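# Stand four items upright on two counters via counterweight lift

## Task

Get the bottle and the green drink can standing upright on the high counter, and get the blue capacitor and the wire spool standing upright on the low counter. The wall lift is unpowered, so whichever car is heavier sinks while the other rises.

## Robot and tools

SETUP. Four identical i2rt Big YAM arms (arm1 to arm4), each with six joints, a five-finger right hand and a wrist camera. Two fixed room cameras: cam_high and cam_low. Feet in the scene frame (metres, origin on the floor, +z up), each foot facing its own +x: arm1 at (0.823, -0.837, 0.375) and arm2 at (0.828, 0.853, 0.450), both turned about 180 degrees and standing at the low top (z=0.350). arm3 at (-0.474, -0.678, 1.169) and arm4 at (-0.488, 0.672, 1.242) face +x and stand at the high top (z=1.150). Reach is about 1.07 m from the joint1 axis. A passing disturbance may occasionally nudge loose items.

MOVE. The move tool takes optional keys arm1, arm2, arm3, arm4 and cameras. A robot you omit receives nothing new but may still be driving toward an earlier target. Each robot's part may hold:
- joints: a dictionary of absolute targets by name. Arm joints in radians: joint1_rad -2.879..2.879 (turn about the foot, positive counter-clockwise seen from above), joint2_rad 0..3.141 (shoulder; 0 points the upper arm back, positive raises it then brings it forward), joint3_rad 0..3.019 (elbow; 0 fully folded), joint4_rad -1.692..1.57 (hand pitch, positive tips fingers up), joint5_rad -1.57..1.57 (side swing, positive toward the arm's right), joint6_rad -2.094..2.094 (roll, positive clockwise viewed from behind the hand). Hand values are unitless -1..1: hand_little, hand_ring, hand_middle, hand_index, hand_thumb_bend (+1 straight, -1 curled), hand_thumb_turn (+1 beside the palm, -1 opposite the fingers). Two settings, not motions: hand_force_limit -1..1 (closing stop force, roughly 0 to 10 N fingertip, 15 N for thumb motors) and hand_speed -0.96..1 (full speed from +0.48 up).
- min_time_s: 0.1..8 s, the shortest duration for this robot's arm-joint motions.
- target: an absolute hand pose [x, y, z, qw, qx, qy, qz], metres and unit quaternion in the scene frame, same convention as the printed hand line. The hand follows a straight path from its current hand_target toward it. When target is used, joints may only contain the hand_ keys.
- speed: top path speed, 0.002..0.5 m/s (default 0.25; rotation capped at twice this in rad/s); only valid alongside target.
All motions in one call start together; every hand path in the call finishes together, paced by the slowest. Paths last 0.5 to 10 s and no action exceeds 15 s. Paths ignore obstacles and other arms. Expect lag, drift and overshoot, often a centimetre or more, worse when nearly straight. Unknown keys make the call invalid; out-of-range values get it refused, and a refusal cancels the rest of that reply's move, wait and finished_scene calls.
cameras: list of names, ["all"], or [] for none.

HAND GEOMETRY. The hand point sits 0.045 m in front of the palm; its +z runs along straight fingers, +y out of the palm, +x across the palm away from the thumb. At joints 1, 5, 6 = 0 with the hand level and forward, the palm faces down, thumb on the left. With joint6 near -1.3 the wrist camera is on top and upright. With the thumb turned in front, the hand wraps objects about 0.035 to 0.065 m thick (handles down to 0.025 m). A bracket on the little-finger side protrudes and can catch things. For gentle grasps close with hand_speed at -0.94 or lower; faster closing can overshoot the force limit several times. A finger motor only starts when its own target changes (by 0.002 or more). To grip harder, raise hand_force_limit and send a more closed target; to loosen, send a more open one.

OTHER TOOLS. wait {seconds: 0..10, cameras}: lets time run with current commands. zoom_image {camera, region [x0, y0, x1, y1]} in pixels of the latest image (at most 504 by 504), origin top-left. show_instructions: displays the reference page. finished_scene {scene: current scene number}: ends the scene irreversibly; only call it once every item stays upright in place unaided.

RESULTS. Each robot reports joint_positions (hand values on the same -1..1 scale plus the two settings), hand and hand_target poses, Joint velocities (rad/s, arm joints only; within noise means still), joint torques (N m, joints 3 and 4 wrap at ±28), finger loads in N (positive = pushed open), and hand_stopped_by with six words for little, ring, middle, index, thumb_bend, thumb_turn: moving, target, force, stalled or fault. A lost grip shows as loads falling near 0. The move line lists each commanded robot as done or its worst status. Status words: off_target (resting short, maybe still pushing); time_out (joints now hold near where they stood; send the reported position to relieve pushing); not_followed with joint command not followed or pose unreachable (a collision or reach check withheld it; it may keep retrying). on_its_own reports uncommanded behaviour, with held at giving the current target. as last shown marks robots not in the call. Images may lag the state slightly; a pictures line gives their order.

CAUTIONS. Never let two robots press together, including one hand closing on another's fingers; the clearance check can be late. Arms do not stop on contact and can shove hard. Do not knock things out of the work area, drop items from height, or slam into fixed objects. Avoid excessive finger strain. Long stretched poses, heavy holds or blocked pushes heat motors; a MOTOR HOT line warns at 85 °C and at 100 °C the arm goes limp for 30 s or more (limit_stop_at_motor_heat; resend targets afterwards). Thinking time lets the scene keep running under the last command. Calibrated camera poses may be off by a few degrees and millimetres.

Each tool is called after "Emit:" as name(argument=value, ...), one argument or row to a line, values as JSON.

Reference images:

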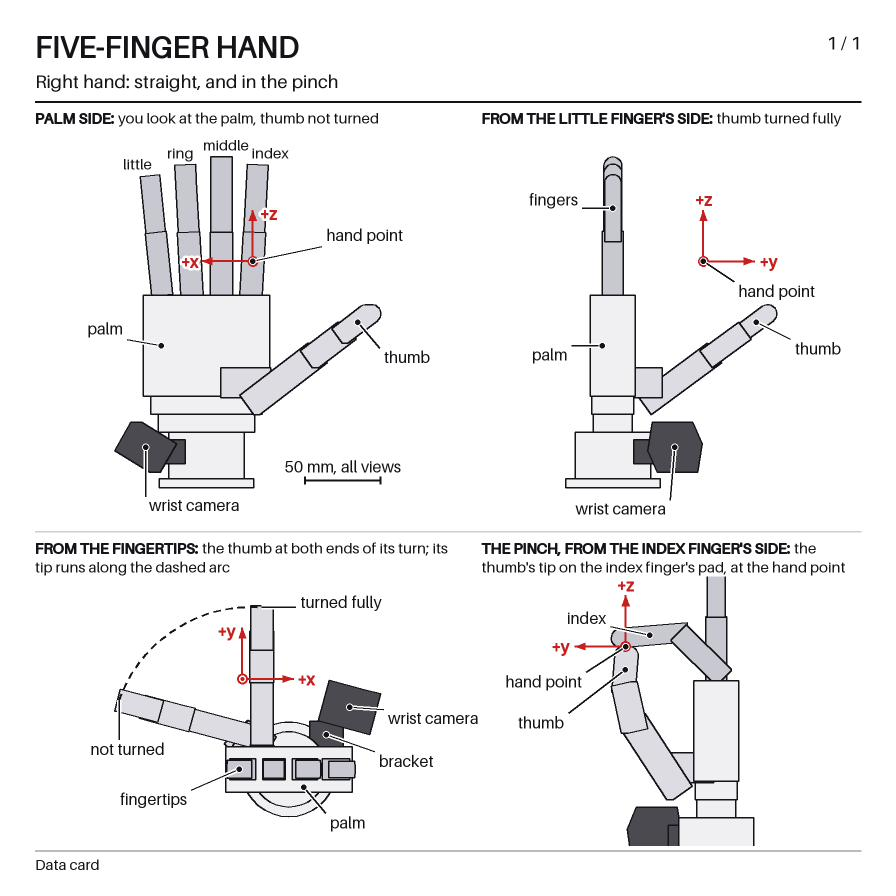

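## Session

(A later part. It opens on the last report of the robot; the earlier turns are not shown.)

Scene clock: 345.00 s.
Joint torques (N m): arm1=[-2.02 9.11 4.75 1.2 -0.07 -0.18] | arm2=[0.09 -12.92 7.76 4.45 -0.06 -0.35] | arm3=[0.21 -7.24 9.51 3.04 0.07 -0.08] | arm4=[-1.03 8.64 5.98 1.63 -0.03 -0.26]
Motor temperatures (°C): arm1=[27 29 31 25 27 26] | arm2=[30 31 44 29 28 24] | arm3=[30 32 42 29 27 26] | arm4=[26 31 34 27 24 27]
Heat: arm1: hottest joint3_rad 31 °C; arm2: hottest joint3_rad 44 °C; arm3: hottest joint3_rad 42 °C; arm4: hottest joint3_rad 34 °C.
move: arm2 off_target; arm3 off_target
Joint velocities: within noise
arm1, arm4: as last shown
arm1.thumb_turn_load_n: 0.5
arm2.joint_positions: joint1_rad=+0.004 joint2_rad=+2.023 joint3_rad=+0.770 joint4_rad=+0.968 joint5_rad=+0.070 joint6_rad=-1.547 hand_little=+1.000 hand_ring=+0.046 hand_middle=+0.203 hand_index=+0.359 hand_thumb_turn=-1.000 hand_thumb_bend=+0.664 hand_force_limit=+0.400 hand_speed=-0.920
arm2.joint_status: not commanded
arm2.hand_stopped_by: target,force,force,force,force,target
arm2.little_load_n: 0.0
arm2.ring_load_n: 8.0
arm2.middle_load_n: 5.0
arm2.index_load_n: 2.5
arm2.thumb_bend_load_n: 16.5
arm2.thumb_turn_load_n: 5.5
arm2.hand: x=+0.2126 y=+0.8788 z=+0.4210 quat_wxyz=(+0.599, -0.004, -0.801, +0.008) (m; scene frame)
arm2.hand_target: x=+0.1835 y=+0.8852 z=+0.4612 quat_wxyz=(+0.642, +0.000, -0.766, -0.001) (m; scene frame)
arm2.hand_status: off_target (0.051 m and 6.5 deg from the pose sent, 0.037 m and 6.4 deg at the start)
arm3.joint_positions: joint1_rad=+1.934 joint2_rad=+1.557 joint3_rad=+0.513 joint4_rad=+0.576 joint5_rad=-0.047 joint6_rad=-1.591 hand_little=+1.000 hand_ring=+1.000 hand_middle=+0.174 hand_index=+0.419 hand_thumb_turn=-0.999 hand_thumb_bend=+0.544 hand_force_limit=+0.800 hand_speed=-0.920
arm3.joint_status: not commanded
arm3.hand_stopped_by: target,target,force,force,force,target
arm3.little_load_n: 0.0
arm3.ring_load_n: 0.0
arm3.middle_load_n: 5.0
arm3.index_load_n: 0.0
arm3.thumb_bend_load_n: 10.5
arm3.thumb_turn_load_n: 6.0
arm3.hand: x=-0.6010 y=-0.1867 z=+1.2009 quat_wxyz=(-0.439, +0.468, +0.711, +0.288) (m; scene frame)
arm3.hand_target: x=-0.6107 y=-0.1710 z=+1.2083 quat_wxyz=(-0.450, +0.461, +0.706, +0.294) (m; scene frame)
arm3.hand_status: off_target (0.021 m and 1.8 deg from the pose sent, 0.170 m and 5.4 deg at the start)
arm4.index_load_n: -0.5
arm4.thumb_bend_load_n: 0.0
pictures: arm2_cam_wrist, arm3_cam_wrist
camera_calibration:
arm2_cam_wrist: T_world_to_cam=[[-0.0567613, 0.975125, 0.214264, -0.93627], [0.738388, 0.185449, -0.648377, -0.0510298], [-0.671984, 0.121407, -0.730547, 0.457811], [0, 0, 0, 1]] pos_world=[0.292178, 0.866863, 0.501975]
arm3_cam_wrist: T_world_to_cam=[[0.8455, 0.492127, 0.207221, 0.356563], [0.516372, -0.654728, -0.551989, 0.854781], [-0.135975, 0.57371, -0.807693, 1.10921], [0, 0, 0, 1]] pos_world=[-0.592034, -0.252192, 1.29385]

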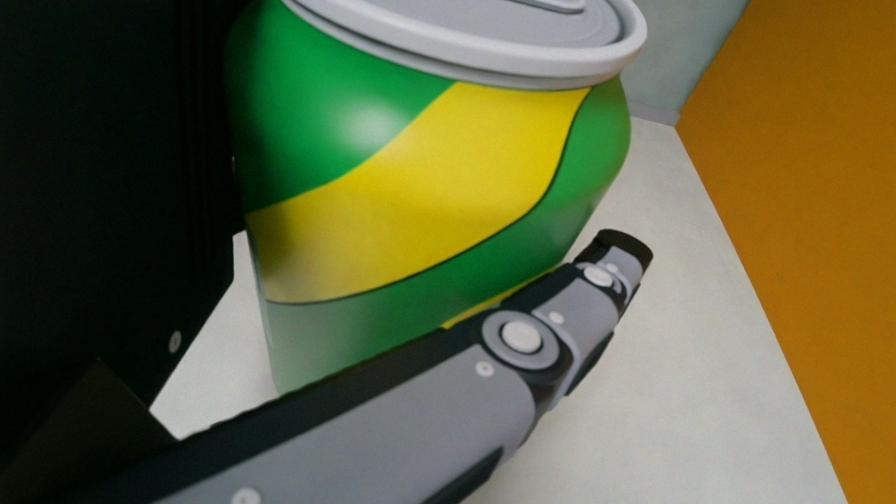

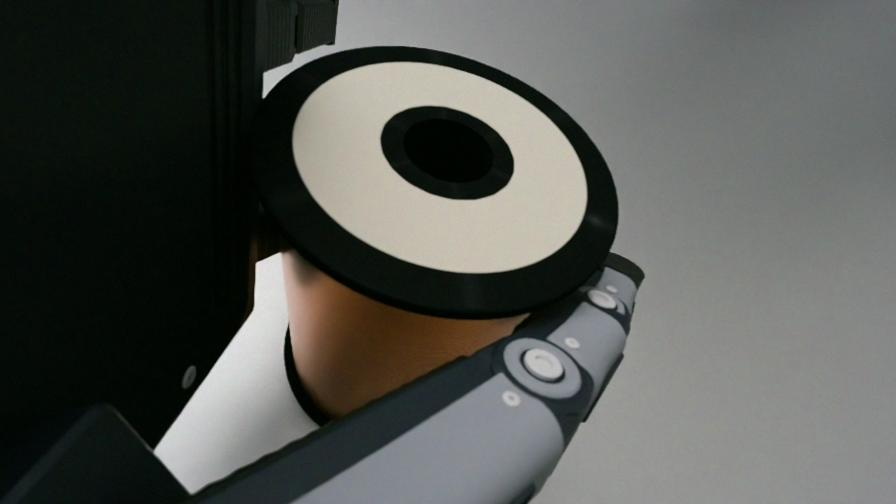

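Emit:
move(
  arm3={"joints": {"hand_index": 1.0, "hand_middle": 1.0, "hand_thumb_bend": 1.0, "hand_speed": -0.5}},
  arm2={"target": [0.18, 0.885, 0.448, -0.64278, 0, 0.76604, 0], "speed": 0.04},
)

Emit:
move(
  arm3={"target": [-0.606, -0.174, 1.203, -0.51543, 0.43089, 0.65973, 0.33665], "speed": 0.08},
  arm2={"target": [0.18, 0.885, 0.440, -0.64278, 0, 0.76604, 0], "speed": 0.04},
  cameras=["arm2_cam_wrist", "arm3_cam_wrist"],
)

Scene clock: 362.73 s.
Joint torques (N m): arm1=[-2.08 9.05 4.75 1.21 -0.07 -0.18] | arm2=[0.03 -12.86 7.79 4.33 -0.04 -0.33] | arm3=[0.15 -8.53 9.07 2.91 0.07 -0.07] | arm4=[-1.08 8.88 5.94 1.63 -0.02 -0.26]
Motor temperatures (°C): arm1=[27 29 31 25 27 26] | arm2=[30 31 43 29 28 24] | arm3=[30 32 43 29 27 26] | arm4=[26 31 34 27 24 27]
Heat: arm1: hottest joint3_rad 31 °C; arm2: hottest joint3_rad 43 °C; arm3: hottest joint3_rad 43 °C; arm4: hottest joint3_rad 34 °C.
move: arm2 off_target; arm3 done
Joint velocities: within noise
arm1, arm4: as last shown
arm1.thumb_turn_load_n: 0.0
arm2.joint_positions: joint1_rad=+0.004 joint2_rad=+2.053 joint3_rad=+0.770 joint4_rad=+1.000 joint5_rad=+0.068 joint6_rad=-1.550 hand_little=+1.000 hand_ring=+0.046 hand_middle=+0.203 hand_index=+0.359 hand_thumb_turn=-1.000 hand_thumb_bend=+0.664 hand_force_limit=+0.400 hand_speed=-0.920
arm2.joint_status: not commanded
arm2.hand_stopped_by: target,force,force,force,force,target
arm2.little_load_n: 0.0
arm2.ring_load_n: 8.0
arm2.middle_load_n: 5.0
arm2.index_load_n: 2.0
arm2.thumb_bend_load_n: 17.0
arm2.thumb_turn_load_n: 5.0
arm2.hand: x=+0.2141 y=+0.8789 z=+0.4110 quat_wxyz=(+0.599, -0.003, -0.800, +0.007) (m; scene frame)
arm2.hand_target: x=+0.1836 y=+0.8850 z=+0.4494 quat_wxyz=(+0.642, +0.000, -0.766, -0.001) (m; scene frame)
arm2.hand_status: off_target (0.051 m and 6.4 deg from the pose sent, 0.043 m and 6.5 deg at the start)
arm3.joint_positions: joint1_rad=+1.934 joint2_rad=+1.568 joint3_rad=+0.519 joint4_rad=+0.577 joint5_rad=-0.047 joint6_rad=-1.590 hand_little=+1.000 hand_ring=+1.000 hand_middle=+1.000 hand_index=+1.000 hand_thumb_turn=-1.000 hand_thumb_bend=+1.000 hand_force_limit=+0.800 hand_speed=-0.500
arm3.joint_status: all done
arm3.hand_stopped_by: target,target,target,target,target,target
arm3.little_load_n: 0.0
arm3.ring_load_n: 0.0
arm3.middle_load_n: 0.0
arm3.index_load_n: -0.5
arm3.thumb_bend_load_n: 0.0
arm3.thumb_turn_load_n: 0.5
arm3.hand: x=-0.6020 y=-0.1847 z=+1.1987 quat_wxyz=(-0.438, +0.469, +0.712, +0.287) (m; scene frame)
arm3.hand_target: x=-0.6109 y=-0.1710 z=+1.2085 quat_wxyz=(-0.450, +0.461, +0.706, +0.294) (m; scene frame)
arm3.hand_status: not commanded
arm4.index_load_n: 0.0
arm4.thumb_turn_load_n: 0.0
pictures: none

Scene clock: 364.67 s.
Joint torques (N m): arm1=[-2.08 9.11 4.75 1.2 -0.07 -0.18] | arm2=[-0.09 -12.22 7.62 4.03 -0.1 -0.26] | arm3=[-0.79 -8.29 4.57 3.3 -0.11 0] | arm4=[-0.91 9.11 5.96 1.62 -0.03 -0.25]
Motor temperatures (°C): arm1=[27 29 31 25 27 26] | arm2=[30 31 42 29 28 24] | arm3=[30 32 43 29 27 26] | arm4=[26 31 34 27 24 27]
Heat: arm1: hottest joint3_rad 31 °C; arm2: hottest joint3_rad 42 °C; arm3: hottest joint3_rad 43 °C; arm4: hottest joint3_rad 34 °C.
move: arm2 off_target; arm3 done
Joint velocities: within noise
arm1.joint_positions: joint1_rad=+0.014 joint2_rad=+0.593 joint3_rad=+1.982 joint4_rad=-1.291 joint5_rad=+0.000 joint6_rad=-1.488 hand_little=+1.000 hand_ring=+1.000 hand_middle=+1.000 hand_index=+1.000 hand_thumb_turn=-1.000 hand_thumb_bend=+1.000 hand_force_limit=+0.000 hand_speed=+0.000
arm1.joint_status: not commanded
arm1.hand_stopped_by: target,target,target,target,target,target
arm1.little_load_n: 0.0
arm1.ring_load_n: 0.0
arm1.middle_load_n: 0.0
arm1.index_load_n: 0.0
arm1.thumb_bend_load_n: 0.0
arm1.thumb_turn_load_n: 0.0
arm1.hand: x=+0.7300 y=-0.7713 z=+1.1383 quat_wxyz=(-0.736, +0.049, +0.675, -0.010) (m; scene frame)
arm1.hand_target: x=+0.7329 y=-0.7699 z=+1.1421 quat_wxyz=(-0.737, +0.049, +0.674, -0.001) (m; scene frame)
arm1.hand_status: not commanded
arm2.joint_positions: joint1_rad=+0.004 joint2_rad=+2.070 joint3_rad=+0.778 joint4_rad=+1.026 joint5_rad=+0.068 joint6_rad=-1.556 hand_little=+1.000 hand_ring=+0.046 hand_middle=+0.203 hand_index=+0.359 hand_thumb_turn=-1.000 hand_thumb_bend=+0.664 hand_force_limit=+0.400 hand_speed=-0.920
arm2.joint_status: not commanded
arm2.hand_stopped_by: target,force,force,force,force,target
arm2.little_load_n: 0.0
arm2.ring_load_n: 8.0
arm2.middle_load_n: 4.5
arm2.index_load_n: 1.5
arm2.thumb_bend_load_n: 17.0
arm2.thumb_turn_load_n: 4.0
arm2.hand: x=+0.2105 y=+0.8791 z=+0.4105 quat_wxyz=(+0.606, -0.001, -0.795, +0.006) (m; scene frame)
arm2.hand_target: x=+0.1829 y=+0.8850 z=+0.4411 quat_wxyz=(+0.642, +0.000, -0.766, +0.000) (m; scene frame)
arm2.hand_status: off_target (0.043 m and 5.4 deg from the pose sent, 0.045 m and 6.4 deg at the start)
arm3.joint_positions: joint1_rad=+1.934 joint2_rad=+1.710 joint3_rad=+0.464 joint4_rad=+1.002 joint5_rad=-0.058 joint6_rad=-1.590 hand_little=+1.000 hand_ring=+1.000 hand_middle=+1.000 hand_index=+1.000 hand_thumb_turn=-1.000 hand_thumb_bend=+1.000 hand_force_limit=+0.800 hand_speed=-0.500
arm3.joint_status: not commanded
arm3.hand_stopped_by: target,target,target,target,target,target
arm3.little_load_n: 0.0
arm3.ring_load_n: 0.0
arm3.middle_load_n: 0.0
arm3.index_load_n: 0.0
arm3.thumb_bend_load_n: 0.0
arm3.thumb_turn_load_n: 0.0
arm3.hand: x=-0.6087 y=-0.1734 z=+1.2096 quat_wxyz=(-0.516, +0.428, +0.661, +0.338) (m; scene frame)
arm3.hand_target: x=-0.6061 y=-0.1741 z=+1.2031 quat_wxyz=(-0.515, +0.431, +0.660, +0.337) (m; scene frame)
arm3.hand_status: done (0.007 m and 0.4 deg from the pose sent, 0.012 m and 12.9 deg at the start)
arm4: as last shown
arm4.little_load_n: -0.5
pictures: arm2_cam_wrist, arm3_cam_wrist
camera_calibration:
arm2_cam_wrist: T_world_to_cam=[[-0.0552542, 0.973426, 0.222236, -0.936423], [0.725909, 0.191987, -0.660452, -0.0543645], [-0.685568, 0.12483, -0.717227, 0.443046], [0, 0, 0, 1]] pos_world=[0.291461, 0.86667, 0.489966]
arm3_cam_wrist: T_world_to_cam=[[0.858624, 0.455032, 0.23603, 0.321407], [0.470345, -0.516272, -0.715709, 1.06624], [-0.203815, 0.725541, -0.657305, 0.910679], [0, 0, 0, 1]] pos_world=[-0.59186, -0.256513, 1.28585]

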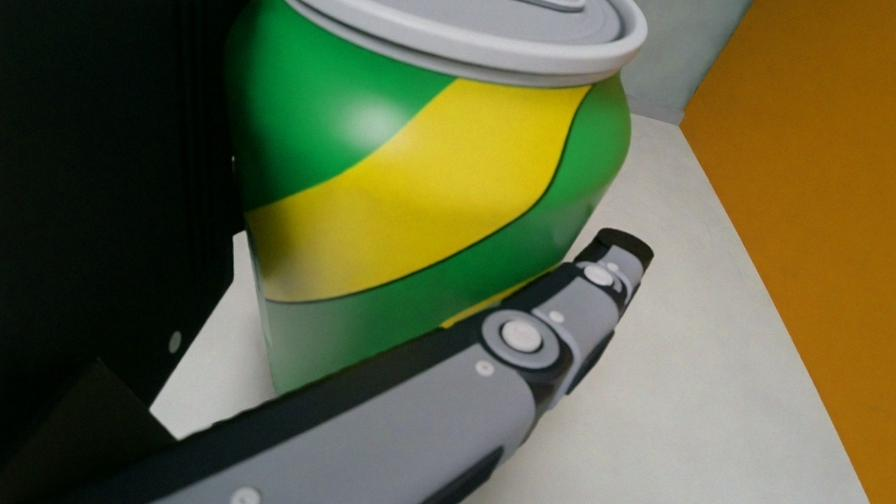

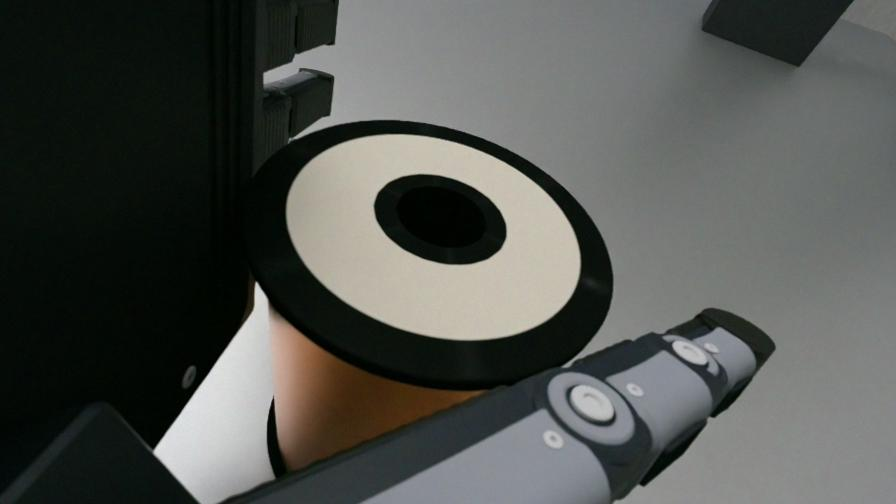

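Emit:
move(
  arm3={"target": [-0.611, -0.171, 1.191, -0.51543, 0.43089, 0.65973, 0.33665], "speed": 0.06},
  arm2={"target": [0.194, 0.886, 0.420, -0.61567, 0, 0.78803, 0], "speed": 0.04},
)

Emit:
move(
  arm2={"joints": {"hand_index": 1.0, "hand_middle": 1.0, "hand_ring": 1.0, "hand_thumb_bend": 1.0, "hand_speed": -0.7}},
  arm3={"joints": {"hand_thumb_bend": -1.0, "hand_force_limit": -0.5, "hand_speed": -0.9}},
  cameras=["arm2_cam_wrist", "arm3_cam_wrist"],
)

Scene clock: 389.37 s.
Joint torques (N m): arm1=[-2.08 9.11 4.77 1.21 -0.07 -0.18] | arm2=[0.03 -12.1 6.34 1.99 -0.11 -0.2] | arm3=[0.26 -8.47 5.38 3.14 0.17 0.02] | arm4=[-0.97 8.88 5.91 1.52 -0.02 -0.25]
Motor temperatures (°C): arm1=[27 29 31 25 27 26] | arm2=[30 31 41 29 28 24] | arm3=[30 32 39 29 27 26] | arm4=[26 31 34 27 24 27]
Heat: arm1: hottest joint3_rad 31 °C; arm2: hottest joint3_rad 41 °C; arm3: hottest joint3_rad 39 °C; arm4: hottest joint3_rad 34 °C.
move: arm2 off_target; arm3 done
Joint velocities: within noise
arm1: as last shown
arm1.thumb_turn_load_n: 0.5
arm2.joint_positions: joint1_rad=+0.003 joint2_rad=+2.070 joint3_rad=+0.778 joint4_rad=+1.021 joint5_rad=+0.066 joint6_rad=-1.559 hand_little=+1.000 hand_ring=+0.046 hand_middle=+0.203 hand_index=+0.359 hand_thumb_turn=-1.000 hand_thumb_bend=+0.664 hand_force_limit=+0.400 hand_speed=-0.920
arm2.joint_status: not commanded
arm2.hand_stopped_by: target,force,force,force,force,target
arm2.little_load_n: 0.0
arm2.ring_load_n: 8.5
arm2.middle_load_n: 4.5
arm2.index_load_n: 2.0
arm2.thumb_bend_load_n: 17.0
arm2.thumb_turn_load_n: 3.0
arm2.hand: x=+0.2109 y=+0.8795 z=+0.4095 quat_wxyz=(+0.604, +0.000, -0.797, +0.005) (m; scene frame)
arm2.hand_target: x=+0.1949 y=+0.8860 z=+0.4205 quat_wxyz=(+0.616, +0.000, -0.788, +0.000) (m; scene frame)
arm2.hand_status: off_target (0.021 m and 1.8 deg from the pose sent, 0.020 m and 1.5 deg at the start)
arm3.joint_positions: joint1_rad=+1.934 joint2_rad=+1.766 joint3_rad=+0.464 joint4_rad=+1.045 joint5_rad=-0.054 joint6_rad=-1.590 hand_little=+1.000 hand_ring=+1.000 hand_middle=+1.000 hand_index=+1.000 hand_thumb_turn=-1.000 hand_thumb_bend=+1.000 hand_force_limit=+0.800 hand_speed=-0.500
arm3.joint_status: not commanded
arm3.hand_stopped_by: target,target,target,target,target,target
arm3.little_load_n: 0.0
arm3.ring_load_n: 0.0
arm3.middle_load_n: 0.0
arm3.index_load_n: 0.0
arm3.thumb_bend_load_n: 0.0
arm3.thumb_turn_load_n: 0.5
arm3.hand: x=-0.6072 y=-0.1745 z=+1.1929 quat_wxyz=(-0.511, +0.431, +0.664, +0.336) (m; scene frame)
arm3.hand_target: x=-0.6110 y=-0.1711 z=+1.1911 quat_wxyz=(-0.515, +0.431, +0.660, +0.336) (m; scene frame)
arm3.hand_status: done (0.006 m and 0.7 deg from the pose sent, 0.019 m and 0.4 deg at the start)
arm4.joint_positions: joint1_rad=+0.914 joint2_rad=+0.596 joint3_rad=+1.978 joint4_rad=-1.290 joint5_rad=+0.000 joint6_rad=-1.486 hand_little=+1.000 hand_ring=+1.000 hand_middle=+1.000 hand_index=+1.000 hand_thumb_turn=-1.000 hand_thumb_bend=+1.000 hand_force_limit=+0.000 hand_speed=+0.000
arm4.joint_status: not commanded
arm4.hand_stopped_by: target,target,target,target,target,target
arm4.little_load_n: 0.0
arm4.ring_load_n: 0.0
arm4.middle_load_n: 0.0
arm4.index_load_n: 0.0
arm4.thumb_bend_load_n: 0.0
arm4.thumb_turn_load_n: 0.5
arm4.hand: x=-0.3931 y=+0.7086 z=+2.0066 quat_wxyz=(-0.365, +0.610, +0.282, +0.645) (m; scene frame)
arm4.hand_target: x=-0.3958 y=+0.7019 z=+2.0118 quat_wxyz=(-0.357, +0.607, +0.280, +0.652) (m; scene frame)
arm4.hand_status: not commanded
pictures: none

Scene clock: 397.60 s.
Joint torques (N m): arm1=[-2.14 9.11 4.77 1.2 -0.07 -0.19] | arm2=[0.09 -12.1 6.41 1.98 -0.05 -0.16] | arm3=[0.26 -8.7 5.24 3.12 0.11 0.01] | arm4=[-0.73 9.05 5.97 1.69 -0.03 -0.27]
Motor temperatures (°C): arm1=[27 29 31 25 27 26] | arm2=[30 30 40 29 28 24] | arm3=[30 32 39 29 27 26] | arm4=[26 31 34 27 24 27]
Heat: arm1: hottest joint3_rad 31 °C; arm2: hottest joint3_rad 40 °C; arm3: hottest joint3_rad 39 °C; arm4: hottest joint3_rad 34 °C.
move: arm2 done; arm3 off_target
Joint velocities: within noise
arm1, arm4: as last shown
arm1.thumb_turn_load_n: 0.0
arm2.joint_positions: joint1_rad=+0.001 joint2_rad=+2.070 joint3_rad=+0.778 joint4_rad=+1.021 joint5_rad=+0.065 joint6_rad=-1.562 hand_little=+1.000 hand_ring=+1.000 hand_middle=+1.000 hand_index=+1.000 hand_thumb_turn=-1.000 hand_thumb_bend=+1.000 hand_force_limit=+0.400 hand_speed=-0.700
arm2.joint_status: all done
arm2.hand_stopped_by: target,target,target,target,target,target
arm2.little_load_n: 0.0
arm2.ring_load_n: 0.0
arm2.middle_load_n: 0.0
arm2.index_load_n: 0.0
arm2.thumb_bend_load_n: 0.0
arm2.thumb_turn_load_n: 0.0
arm2.hand: x=+0.2108 y=+0.8800 z=+0.4096 quat_wxyz=(+0.604, +0.001, -0.797, +0.005) (m; scene frame)
arm2.hand_target: x=+0.1949 y=+0.8861 z=+0.4205 quat_wxyz=(+0.616, +0.000, -0.788, +0.000) (m; scene frame)
arm2.hand_status: not commanded
arm3.joint_positions: joint1_rad=+1.934 joint2_rad=+1.766 joint3_rad=+0.464 joint4_rad=+1.047 joint5_rad=-0.052 joint6_rad=-1.590 hand_little=+1.000 hand_ring=+1.000 hand_middle=+1.000 hand_index=+1.000 hand_thumb_turn=-1.000 hand_thumb_bend=+0.696 hand_force_limit=-0.500 hand_speed=-0.900
arm3.joint_status: hand_thumb_bend off_target (ended at +0.696, target -1.000); the others done
arm3.hand_stopped_by: target,target,target,target,force,target
arm3.little_load_n: 0.0
arm3.ring_load_n: 0.0
arm3.middle_load_n: 0.0
arm3.index_load_n: 0.0
arm3.thumb_bend_load_n: 2.5
arm3.thumb_turn_load_n: 2.0
arm3.hand: x=-0.6068 y=-0.1743 z=+1.1934 quat_wxyz=(-0.511, +0.431, +0.663, +0.338) (m; scene frame)
arm3.hand_target: x=-0.6110 y=-0.1711 z=+1.1911 quat_wxyz=(-0.515, +0.431, +0.660, +0.336) (m; scene frame)
arm3.hand_status: not commanded
arm4.middle_load_n: 0.5
pictures: arm2_cam_wrist, arm3_cam_wrist
camera_calibration:
arm2_cam_wrist: T_world_to_cam=[[-0.0588152, 0.972266, 0.226362, -0.937026], [0.728693, 0.196799, -0.655955, -0.0621698], [-0.68231, 0.126368, -0.720058, 0.44155], [0, 0, 0, 1]] pos_world=[0.291465, 0.867476, 0.489268]
arm3_cam_wrist: T_world_to_cam=[[0.860274, 0.451886, 0.236067, 0.324424], [0.470772, -0.526337, -0.708056, 1.04264], [-0.19571, 0.720256, -0.665529, 0.914937], [0, 0, 0, 1]] pos_world=[-0.590876, -0.256812, 1.27058]

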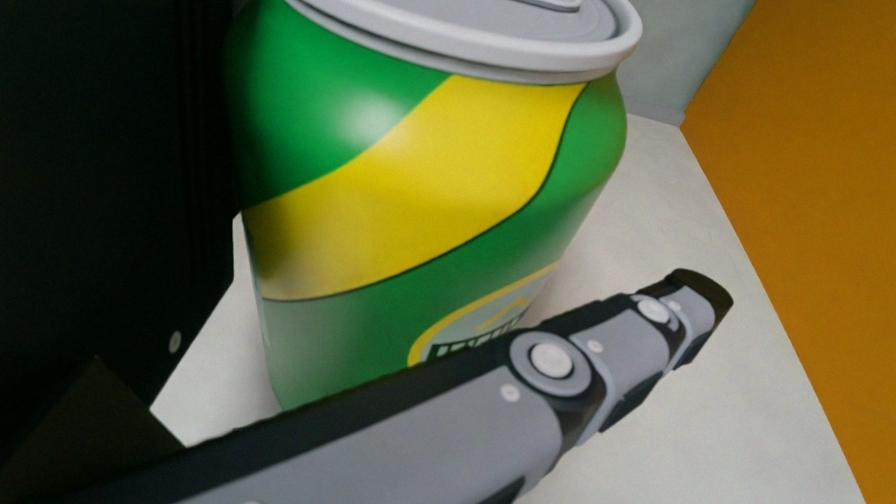

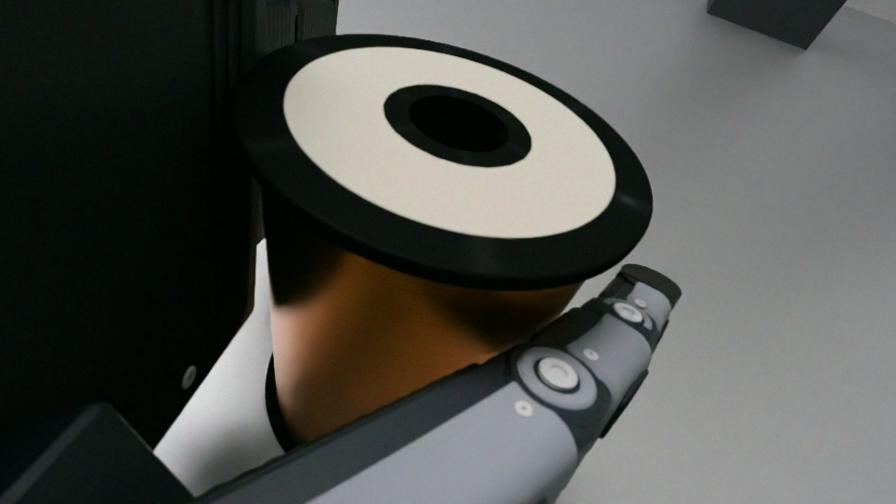

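Emit:
move(
  arm2={"target": [0.36, 0.884, 0.43, -0.61567, 0, 0.78803, 0], "speed": 0.12},
  arm3={"joints": {"hand_index": -1.0, "hand_middle": -1.0, "hand_thumb_bend": -0.98, "hand_force_limit": 0.8, "hand_speed": -0.92}},
  cameras=["arm2_cam_wrist", "arm3_cam_wrist"],
)

Scene clock: 412.77 s.
Joint torques (N m): arm1=[-2.08 9.17 4.75 1.21 -0.07 -0.18] | arm2=[1.79 -9.88 0.85 3.26 0.14 -0.06] | arm3=[0.15 -8.23 5.33 3.06 -0.09 0.11] | arm4=[-0.85 9.05 5.98 1.63 -0.02 -0.25]
Motor temperatures (°C): arm1=[27 29 31 25 27 26] | arm2=[30 30 39 29 28 24] | arm3=[30 33 38 29 27 26] | arm4=[26 31 34 27 24 27]
Heat: arm1: hottest joint3_rad 31 °C; arm2: hottest joint3_rad 39 °C; arm3: hottest joint3_rad 38 °C; arm4: hottest joint3_rad 34 °C.
move: arm2 moving; arm3 off_target
Joint velocities: within noise
arm1, arm4: as last shown
arm2.joint_positions: joint1_rad=+0.020 joint2_rad=+1.967 joint3_rad=+0.365 joint4_rad=+1.327 joint5_rad=+0.102 joint6_rad=-1.562 hand_little=+1.000 hand_ring=+1.000 hand_middle=+1.000 hand_index=+1.000 hand_thumb_turn=-1.000 hand_thumb_bend=+1.000 hand_force_limit=+0.400 hand_speed=-0.700
arm2.joint_status: not commanded
arm2.hand_stopped_by: target,target,target,target,target,target
arm2.little_load_n: 0.0
arm2.ring_load_n: 0.0
arm2.middle_load_n: 0.0
arm2.index_load_n: 0.0
arm2.thumb_bend_load_n: 0.0
arm2.thumb_turn_load_n: 0.0
arm2.hand: x=+0.3612 y=+0.8893 z=+0.4184 quat_wxyz=(+0.603, -0.002, -0.798, -0.004) (m; scene frame)
arm2.hand_target: x=+0.3600 y=+0.8842 z=+0.4298 quat_wxyz=(+0.616, +0.000, -0.788, +0.000) (m; scene frame)
arm2.hand_status: moving (0.013 m and 1.9 deg from the pose sent, 0.151 m and 1.8 deg at the start)
arm3.joint_positions: joint1_rad=+1.934 joint2_rad=+1.767 joint3_rad=+0.464 joint4_rad=+1.050 joint5_rad=-0.048 joint6_rad=-1.599 hand_little=+1.000 hand_ring=+1.000 hand_middle=+0.144 hand_index=+0.315 hand_thumb_turn=-0.999 hand_thumb_bend=+0.460 hand_force_limit=+0.800 hand_speed=-0.920
arm3.joint_status: hand_middle off_target (ended at +0.144, target -1.000); hand_index off_target (ended at +0.315, target -1.000); hand_thumb_bend off_target (ended at +0.460, target -0.980); the others done
arm3.hand_stopped_by: target,target,force,force,force,target
arm3.little_load_n: 0.0
arm3.ring_load_n: 0.0
arm3.middle_load_n: 10.5
arm3.index_load_n: 4.5
arm3.thumb_bend_load_n: 18.5
arm3.thumb_turn_load_n: 4.5
arm3.hand: x=-0.6058 y=-0.1738 z=+1.1942 quat_wxyz=(-0.509, +0.429, +0.664, +0.342) (m; scene frame)
arm3.hand_target: x=-0.6110 y=-0.1712 z=+1.1909 quat_wxyz=(-0.515, +0.431, +0.660, +0.336) (m; scene frame)
arm3.hand_status: not commanded
arm4.middle_load_n: 0.0
pictures: arm2_cam_wrist, arm3_cam_wrist
camera_calibration:
arm2_cam_wrist: T_world_to_cam=[[-0.0434474, 0.970736, 0.236185, -0.947589], [0.73378, 0.191442, -0.651856, -0.166517], [-0.677996, 0.144986, -0.720625, 0.531494], [0, 0, 0, 1]] pos_world=[0.441368, 0.874678, 0.498269]
arm3_cam_wrist: T_world_to_cam=[[0.858921, 0.449034, 0.246218, 0.309665], [0.476068, -0.522953, -0.707022, 1.04563], [-0.188717, 0.724492, -0.662946, 0.917167], [0, 0, 0, 1]] pos_world=[-0.590683, -0.256716, 1.27107]

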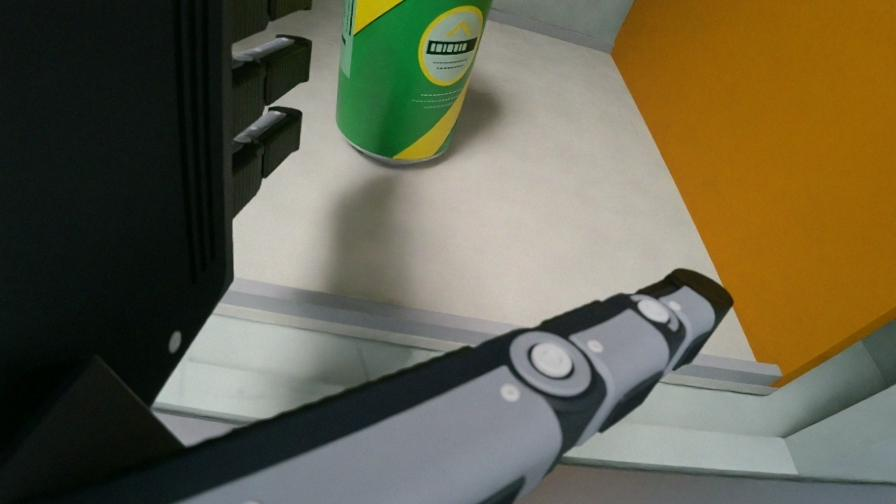

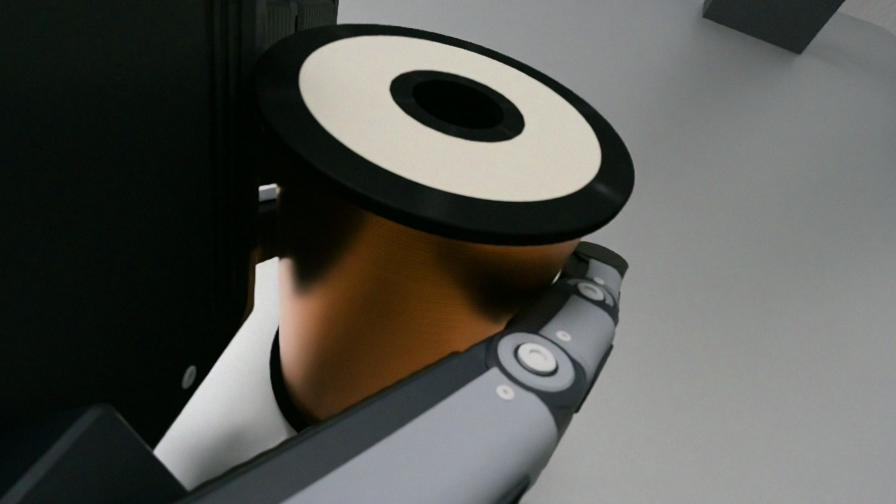

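Emit:
move(
  arm3={"target": [-0.611, -0.175, 1.235, -0.51543, 0.43089, 0.65973, 0.33665], "speed": 0.05},
  arm2={"target": [0.50, 0.89, 0.56, -0.61567, 0, 0.78803, 0], "speed": 0.15},
  cameras=["arm3_cam_wrist"],
)

Scene clock: 419.93 s.
Joint torques (N m): arm1=[-2.08 9.05 4.75 1.22 -0.07 -0.18] | arm2=[0.44 -0.85 10.63 1.72 -0.08 0.03] | arm3=[0.21 -12.98 6.58 2.95 0.12 -0.21] | arm4=[-0.85 8.7 5.91 1.69 -0.04 -0.26]
Motor temperatures (°C): arm1=[27 29 31 25 27 26] | arm2=[30 30 38 29 28 24] | arm3=[29 33 38 29 27 26] | arm4=[26 31 34 27 24 27]
Heat: arm1: hottest joint3_rad 31 °C; arm2: hottest joint3_rad 38 °C; arm3: hottest joint3_rad 38 °C; arm4: hottest joint3_rad 34 °C.
move: arm2 off_target; arm3 off_target
Joint velocities: within noise
arm1, arm4: as last shown
arm2.joint_positions: joint1_rad=+0.108 joint2_rad=+0.607 joint3_rad=+0.028 joint4_rad=+0.298 joint5_rad=+0.178 joint6_rad=-1.552 hand_little=+1.000 hand_ring=+1.000 hand_middle=+1.000 hand_index=+1.000 hand_thumb_turn=-1.000 hand_thumb_bend=+1.000 hand_force_limit=+0.400 hand_speed=-0.700
arm2.joint_status: not commanded
arm2.hand_stopped_by: target,target,target,target,target,target
arm2.little_load_n: 0.0
arm2.ring_load_n: -0.5
arm2.middle_load_n: 0.0
arm2.index_load_n: 0.0
arm2.thumb_bend_load_n: 0.0
arm2.thumb_turn_load_n: 0.0
arm2.hand: x=+0.5110 y=+0.8914 z=+0.5403 quat_wxyz=(+0.602, +0.006, -0.799, -0.005) (m; scene frame)
arm2.hand_target: x=+0.5011 y=+0.8899 z=+0.5602 quat_wxyz=(+0.616, +0.000, -0.788, +0.000) (m; scene frame)
arm2.hand_status: off_target (0.023 m and 2.2 deg from the pose sent, 0.198 m and 1.9 deg at the start)
arm3.joint_positions: joint1_rad=+1.936 joint2_rad=+1.653 joint3_rad=+0.452 joint4_rad=+0.878 joint5_rad=-0.048 joint6_rad=-1.567 hand_little=+1.000 hand_ring=+1.000 hand_middle=+0.144 hand_index=+0.315 hand_thumb_turn=-0.999 hand_thumb_bend=+0.460 hand_force_limit=+0.800 hand_speed=-0.920
arm3.joint_status: not commanded
arm3.hand_stopped_by: target,target,force,force,force,target
arm3.little_load_n: 0.0
arm3.ring_load_n: 0.0
arm3.middle_load_n: 10.5
arm3.index_load_n: 5.0
arm3.thumb_bend_load_n: 18.0
arm3.thumb_turn_load_n: 5.0
arm3.hand: x=-0.6032 y=-0.1865 z=+1.2006 quat_wxyz=(-0.492, +0.451, +0.674, +0.317) (m; scene frame)
arm3.hand_target: x=-0.6107 y=-0.1755 z=+1.2345 quat_wxyz=(-0.515, +0.431, +0.660, +0.337) (m; scene frame)
arm3.hand_status: off_target (0.037 m and 4.6 deg from the pose sent, 0.041 m and 1.1 deg at the start)
arm4.middle_load_n: -0.5
arm4.thumb_turn_load_n: 0.0
pictures: arm3_cam_wrist
camera_calibration:
arm3_cam_wrist: T_world_to_cam=[[0.863035, 0.460502, 0.207628, 0.362444], [0.469583, -0.579882, -0.665754, 0.978169], [-0.186181, 0.672067, -0.716702, 0.987402], [0, 0, 0, 1]] pos_world=[-0.588298, -0.263284, 1.28364]

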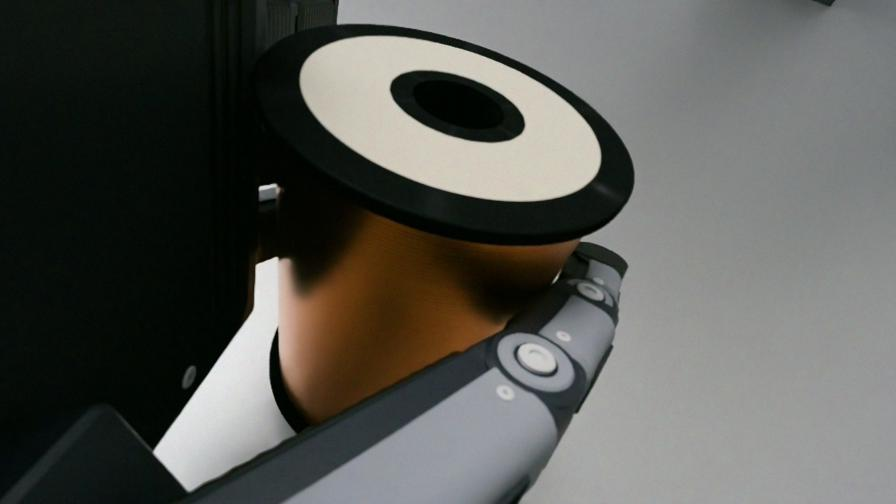

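Emit:
move(
  arm3={"target": [-0.613, -0.172, 1.28, -0.53814, 0.41888, 0.64133, 0.35147], "speed": 0.06},
  cameras=["arm3_cam_wrist", "cam_high"],
)

Scene clock: 425.70 s.
Joint torques (N m): arm1=[-2.02 9.11 4.75 1.21 -0.07 -0.18] | arm2=[0.38 -0.62 10.67 1.84 -0.09 0.02] | arm3=[0.67 -12.45 8.08 2.93 0.17 -0.24] | arm4=[-1.08 8.64 5.94 1.7 -0.03 -0.25]
Motor temperatures (°C): arm1=[27 29 31 25 27 26] | arm2=[30 30 39 29 28 24] | arm3=[29 33 38 29 27 26] | arm4=[26 31 34 27 24 27]
Heat: arm1: hottest joint3_rad 31 °C; arm2: hottest joint3_rad 39 °C; arm3: hottest joint3_rad 38 °C; arm4: hottest joint3_rad 34 °C.
move: arm3 off_target
Joint velocities: within noise
arm1, arm2, arm4: as last shown
arm1.index_load_n: 0.5
arm1.thumb_turn_load_n: 0.5
arm2.ring_load_n: 0.0
arm2.middle_load_n: 0.5
arm2.thumb_turn_load_n: 0.5
arm2.hand_target: x=+0.5010 y=+0.8899 z=+0.5602 quat_wxyz=(+0.616, +0.000, -0.788, +0.000) (m; scene frame)
arm3.joint_positions: joint1_rad=+1.938 joint2_rad=+1.543 joint3_rad=+0.452 joint4_rad=+0.832 joint5_rad=-0.048 joint6_rad=-1.563 hand_little=+1.000 hand_ring=+1.000 hand_middle=+0.144 hand_index=+0.315 hand_thumb_turn=-0.999 hand_thumb_bend=+0.460 hand_force_limit=+0.800 hand_speed=-0.920
arm3.joint_status: not commanded
arm3.hand_stopped_by: target,target,force,force,force,target
arm3.little_load_n: 0.0
arm3.ring_load_n: 0.0
arm3.middle_load_n: 10.5
arm3.index_load_n: 4.5
arm3.thumb_bend_load_n: 18.0
arm3.thumb_turn_load_n: 5.5
arm3.hand: x=-0.6054 y=-0.1834 z=+1.2425 quat_wxyz=(-0.513, +0.441, +0.658, +0.331) (m; scene frame)
arm3.hand_target: x=-0.6126 y=-0.1727 z=+1.2797 quat_wxyz=(-0.538, +0.419, +0.641, +0.352) (m; scene frame)
arm3.hand_status: off_target (0.040 m and 4.9 deg from the pose sent, 0.081 m and 8.5 deg at the start)
arm4.middle_load_n: 0.0
arm4.thumb_turn_load_n: 0.5
pictures: arm3_cam_wrist, cam_high
camera_calibration:
arm3_cam_wrist: T_world_to_cam=[[0.868237, 0.448627, 0.211893, 0.34992], [0.451989, -0.539061, -0.710717, 1.06157], [-0.204624, 0.712844, -0.670807, 0.954174], [0, 0, 0, 1]] pos_world=[-0.588384, -0.264911, 1.3204]

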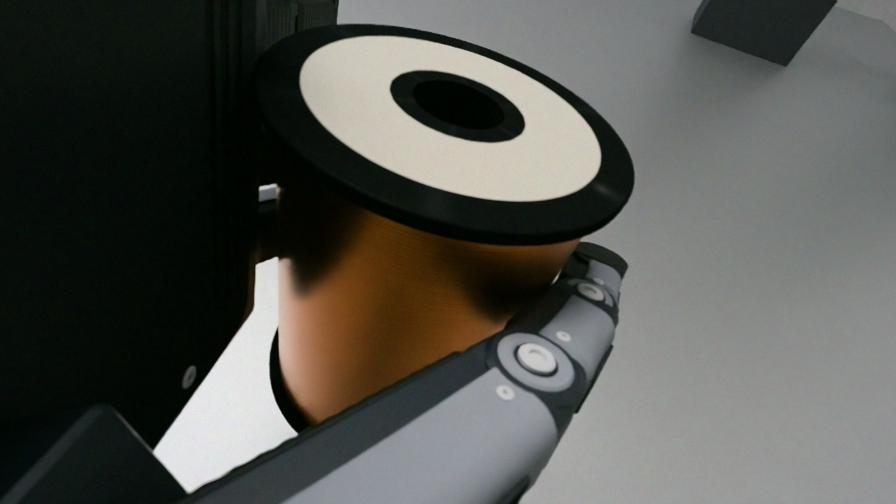

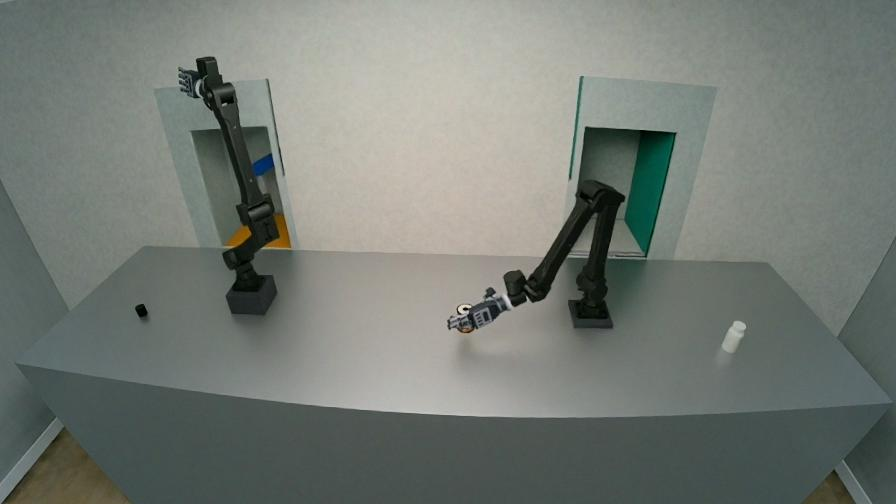

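Emit:
move(
  arm3={"target": [-0.22, -0.35, 1.36, -0.29677, 0.67948, 0.35368, 0.57015], "speed": 0.18},
  arm1={"target": [0.5, -0.87, 0.58, 0.60876, 0, -0.79336, 0], "speed": 0.25},
  arm2={"joints": {"joint1_rad": -0.7, "joint2_rad": 0.6, "joint3_rad": 2.0, "joint4_rad": -1.3, "joint5_rad": 0.0}, "min_time_s": 4},
  cameras=["arm3_cam_wrist", "cam_high"],
)

Scene clock: 445.57 s.
Joint torques (N m): arm1=[-0.03 2.02 9.78 1.98 0.18 0.05] | arm2=[-0.32 5.36 4.85 1.8 -0.12 0.03] | arm3=[-0.67 -5.13 16.34 2.84 0.11 -0.28] | arm4=[-0.85 9.11 5.94 1.68 -0.03 -0.26]
Motor temperatures (°C): arm1=[27 29 31 25 27 26] | arm2=[30 30 41 28 28 24] | arm3=[29 33 39 29 27 26] | arm4=[26 31 34 27 24 27]
Heat: arm1: hottest joint3_rad 31 °C; arm2: hottest joint3_rad 41 °C; arm3: hottest joint3_rad 39 °C; arm4: hottest joint3_rad 34 °C.
move: arm1 done; arm2 done; arm3 off_target
Joint velocities: within noise
arm1.joint_positions: joint1_rad=+0.663 joint2_rad=+0.482 joint3_rad=+0.335 joint4_rad=-0.154 joint5_rad=+0.577 joint6_rad=-1.419 hand_little=+1.000 hand_ring=+1.000 hand_middle=+1.000 hand_index=+1.000 hand_thumb_turn=-1.000 hand_thumb_bend=+1.000 hand_force_limit=+0.000 hand_speed=+0.000
arm1.joint_status: not commanded
arm1.hand_stopped_by: target,target,target,target,target,target
arm1.little_load_n: 0.0
arm1.ring_load_n: 0.0
arm1.middle_load_n: 0.0
arm1.index_load_n: 0.0
arm1.thumb_bend_load_n: 0.0
arm1.thumb_turn_load_n: 0.0
arm1.hand: x=+0.5010 y=-0.8665 z=+0.5815 quat_wxyz=(-0.607, -0.002, +0.794, +0.006) (m; scene frame)
arm1.hand_target: x=+0.5001 y=-0.8700 z=+0.5799 quat_wxyz=(-0.609, +0.000, +0.793, +0.000) (m; scene frame)
arm1.hand_status: done (0.004 m and 0.7 deg from the pose sent, 0.612 m and 20.8 deg at the start; pose on its path clipped on 10 of 138 steps)
arm2.joint_positions: joint1_rad=-0.688 joint2_rad=+0.599 joint3_rad=+1.978 joint4_rad=-1.291 joint5_rad=+0.003 joint6_rad=-1.552 hand_little=+1.000 hand_ring=+1.000 hand_middle=+1.000 hand_index=+1.000 hand_thumb_turn=-1.000 hand_thumb_bend=+1.000 hand_force_limit=+0.400 hand_speed=-0.700
arm2.joint_status: all done
arm2.hand_stopped_by: target,target,target,target,target,target
arm2.little_load_n: 0.0
arm2.ring_load_n: 0.0
arm2.middle_load_n: 0.0
arm2.index_load_n: 0.0
arm2.thumb_bend_load_n: 0.0
arm2.thumb_turn_load_n: 0.0
arm2.hand: x=+0.7874 y=+0.9652 z=+1.2146 quat_wxyz=(+0.702, -0.217, -0.644, -0.214) (m; scene frame)
arm2.hand_target: x=+0.7941 y=+0.9608 z=+1.2194 quat_wxyz=(+0.706, -0.221, -0.638, -0.215) (m; scene frame)
arm2.hand_status: not commanded
arm3.joint_positions: joint1_rad=+1.154 joint2_rad=+0.886 joint3_rad=+0.245 joint4_rad=+0.335 joint5_rad=+0.180 joint6_rad=-1.522 hand_little=+1.000 hand_ring=+1.000 hand_middle=+0.144 hand_index=+0.315 hand_thumb_turn=-0.999 hand_thumb_bend=+0.460 hand_force_limit=+0.800 hand_speed=-0.920
arm3.joint_status: not commanded
arm3.hand_stopped_by: target,target,force,force,force,target
arm3.little_load_n: 0.0
arm3.ring_load_n: 0.0
arm3.middle_load_n: 10.5
arm3.index_load_n: 5.0
arm3.thumb_bend_load_n: 18.0
arm3.thumb_turn_load_n: 5.0
arm3.hand: x=-0.2357 y=-0.3756 z=+1.2996 quat_wxyz=(-0.273, +0.712, +0.374, +0.528) (m; scene frame)
arm3.hand_target: x=-0.2228 y=-0.3549 z=+1.3604 quat_wxyz=(-0.296, +0.680, +0.353, +0.571) (m; scene frame)
arm3.hand_status: off_target (0.067 m and 7.1 deg from the pose sent, 0.436 m and 58.4 deg at the start)
arm4: as last shown
pictures: arm3_cam_wrist, cam_high
camera_calibration:
arm3_cam_wrist: T_world_to_cam=[[0.840906, -0.488896, 0.232071, -0.281699], [-0.220798, -0.701448, -0.677657, 0.568961], [0.49409, 0.518605, -0.6978, 1.33196], [0, 0, 0, 1]] pos_world=[-0.295602, -0.429387, 1.38038]

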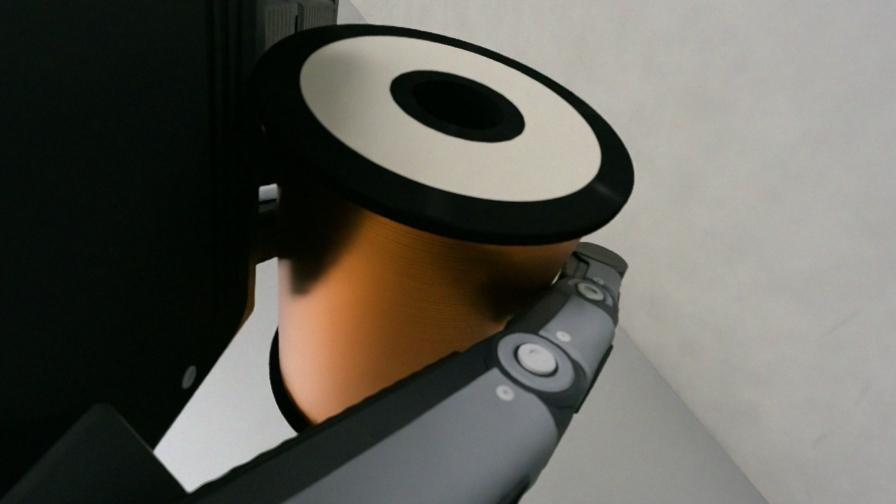

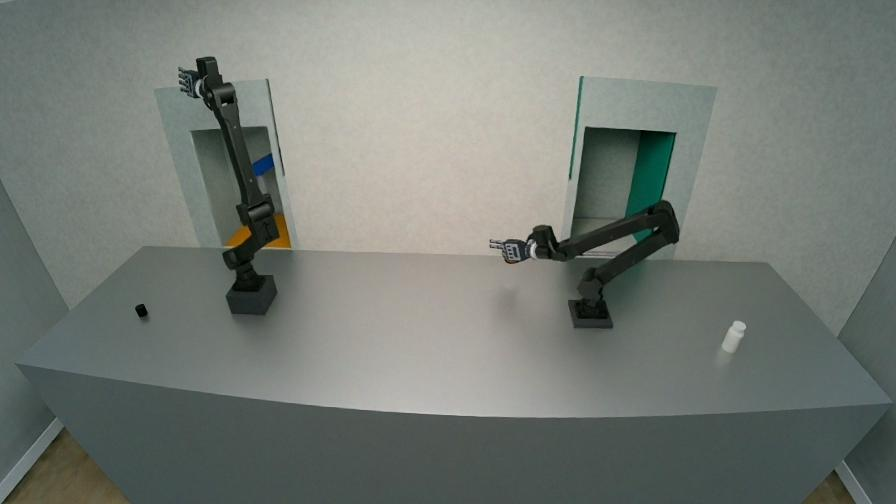

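Emit:
move(
  arm3={"target": [-0.16, -0.84, 1.40, 0, 0.75471, 0, 0.65606], "speed": 0.18},
  arm4={"target": [-0.18, 0.88, 1.40, 0, 0.79336, 0, 0.60876], "speed": 0.25},
  cameras=["arm3_cam_wrist", "cam_high"],
)

Scene clock: 456.43 s.
Joint torques (N m): arm1=[-0.03 2.02 9.77 1.98 0.18 0.05] | arm2=[-0.26 5.25 4.82 1.81 -0.14 0.03] | arm3=[0.15 1.08 19.19 4.45 -0.19 -0.27] | arm4=[-0.73 -4.13 10.07 2.14 0.39 -0.08]
Motor temperatures (°C): arm1=[27 29 33 25 27 26] | arm2=[30 30 40 28 28 24] | arm3=[29 33 42 29 27 26] | arm4=[26 31 34 27 24 27]
Heat: arm1: hottest joint3_rad 33 °C; arm2: hottest joint3_rad 40 °C; arm3: hottest joint3_rad 42 °C; arm4: hottest joint3_rad 34 °C.
move: arm3 off_target; arm4 done
Joint velocities: arm1=[within noise] | arm2=[within noise] | arm3=[-0.015 0.005 0.022 0.027 -0.154 -0.007] | arm4=[within noise]
arm1, arm2: as last shown
arm2.thumb_turn_load_n: 0.5
arm3.joint_positions: joint1_rad=-0.687 joint2_rad=+0.383 joint3_rad=+0.201 joint4_rad=-0.152 joint5_rad=-0.678 joint6_rad=-1.671 hand_little=+1.000 hand_ring=+1.000 hand_middle=+0.144 hand_index=+0.315 hand_thumb_turn=-0.999 hand_thumb_bend=+0.460 hand_force_limit=+0.800 hand_speed=-0.920
arm3.joint_status: not commanded
arm3.hand_stopped_by: target,target,force,force,force,target
arm3.little_load_n: 0.0
arm3.ring_load_n: 0.0
arm3.middle_load_n: 10.0
arm3.index_load_n: 4.5
arm3.thumb_bend_load_n: 18.0
arm3.thumb_turn_load_n: 5.0
arm3.hand: x=-0.1867 y=-0.8235 z=+1.3247 quat_wxyz=(-0.039, +0.791, -0.041, +0.609) (m; scene frame)
arm3.hand_target: x=-0.1716 y=-0.8334 z=+1.4004 quat_wxyz=(+0.000, +0.755, +0.000, +0.656) (m; scene frame)
arm3.hand_status: off_target (0.082 m and 9.4 deg from the pose sent, 0.481 m and 55.7 deg at the start)
arm4.joint_positions: joint1_rad=+1.104 joint2_rad=+1.137 joint3_rad=+0.505 joint4_rad=+0.058 joint5_rad=+1.053 joint6_rad=-1.072 hand_little=+1.000 hand_ring=+1.000 hand_middle=+1.000 hand_index=+1.000 hand_thumb_turn=-1.000 hand_thumb_bend=+1.000 hand_force_limit=+0.000 hand_speed=+0.000
arm4.joint_status: not commanded
arm4.hand_stopped_by: target,target,target,target,target,target
arm4.little_load_n: 0.0
arm4.ring_load_n: 0.5
arm4.middle_load_n: 0.0
arm4.index_load_n: 0.0
arm4.thumb_bend_load_n: 0.0
arm4.thumb_turn_load_n: 0.0
arm4.hand: x=-0.1848 y=+0.8804 z=+1.4000 quat_wxyz=(-0.001, +0.795, +0.010, +0.607) (m; scene frame)
arm4.hand_target: x=-0.1801 y=+0.8800 z=+1.4000 quat_wxyz=(+0.000, +0.793, +0.000, +0.609) (m; scene frame)
arm4.hand_status: done (0.005 m and 1.1 deg from the pose sent, 0.665 m and 57.6 deg at the start; pose on its path clipped on 7 of 128 steps)
pictures: arm3_cam_wrist, cam_high
camera_calibration:
arm3_cam_wrist: T_world_to_cam=[[0.0536989, -0.991513, 0.1184, -0.958036], [-0.676925, -0.123313, -0.725649, 0.737063], [0.734091, -0.0411811, -0.677802, 1.11486], [0, 0, 0, 1]] pos_world=[-0.268028, -0.813105, 1.40394]

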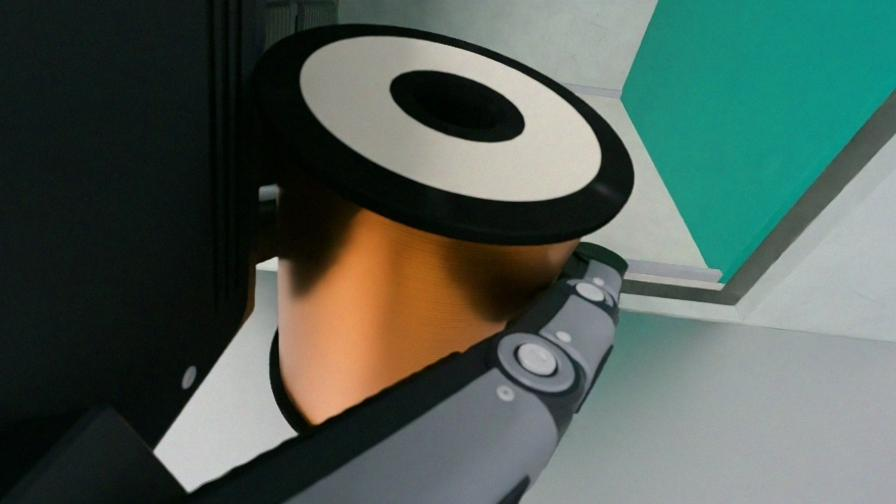

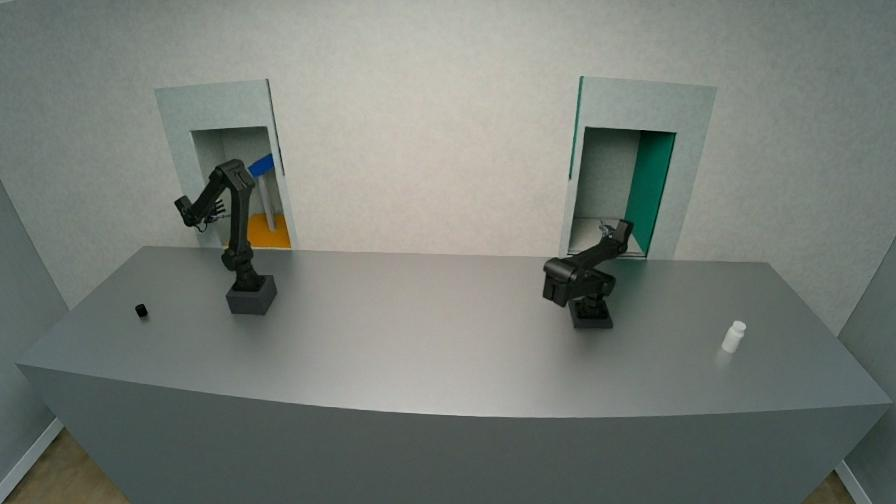

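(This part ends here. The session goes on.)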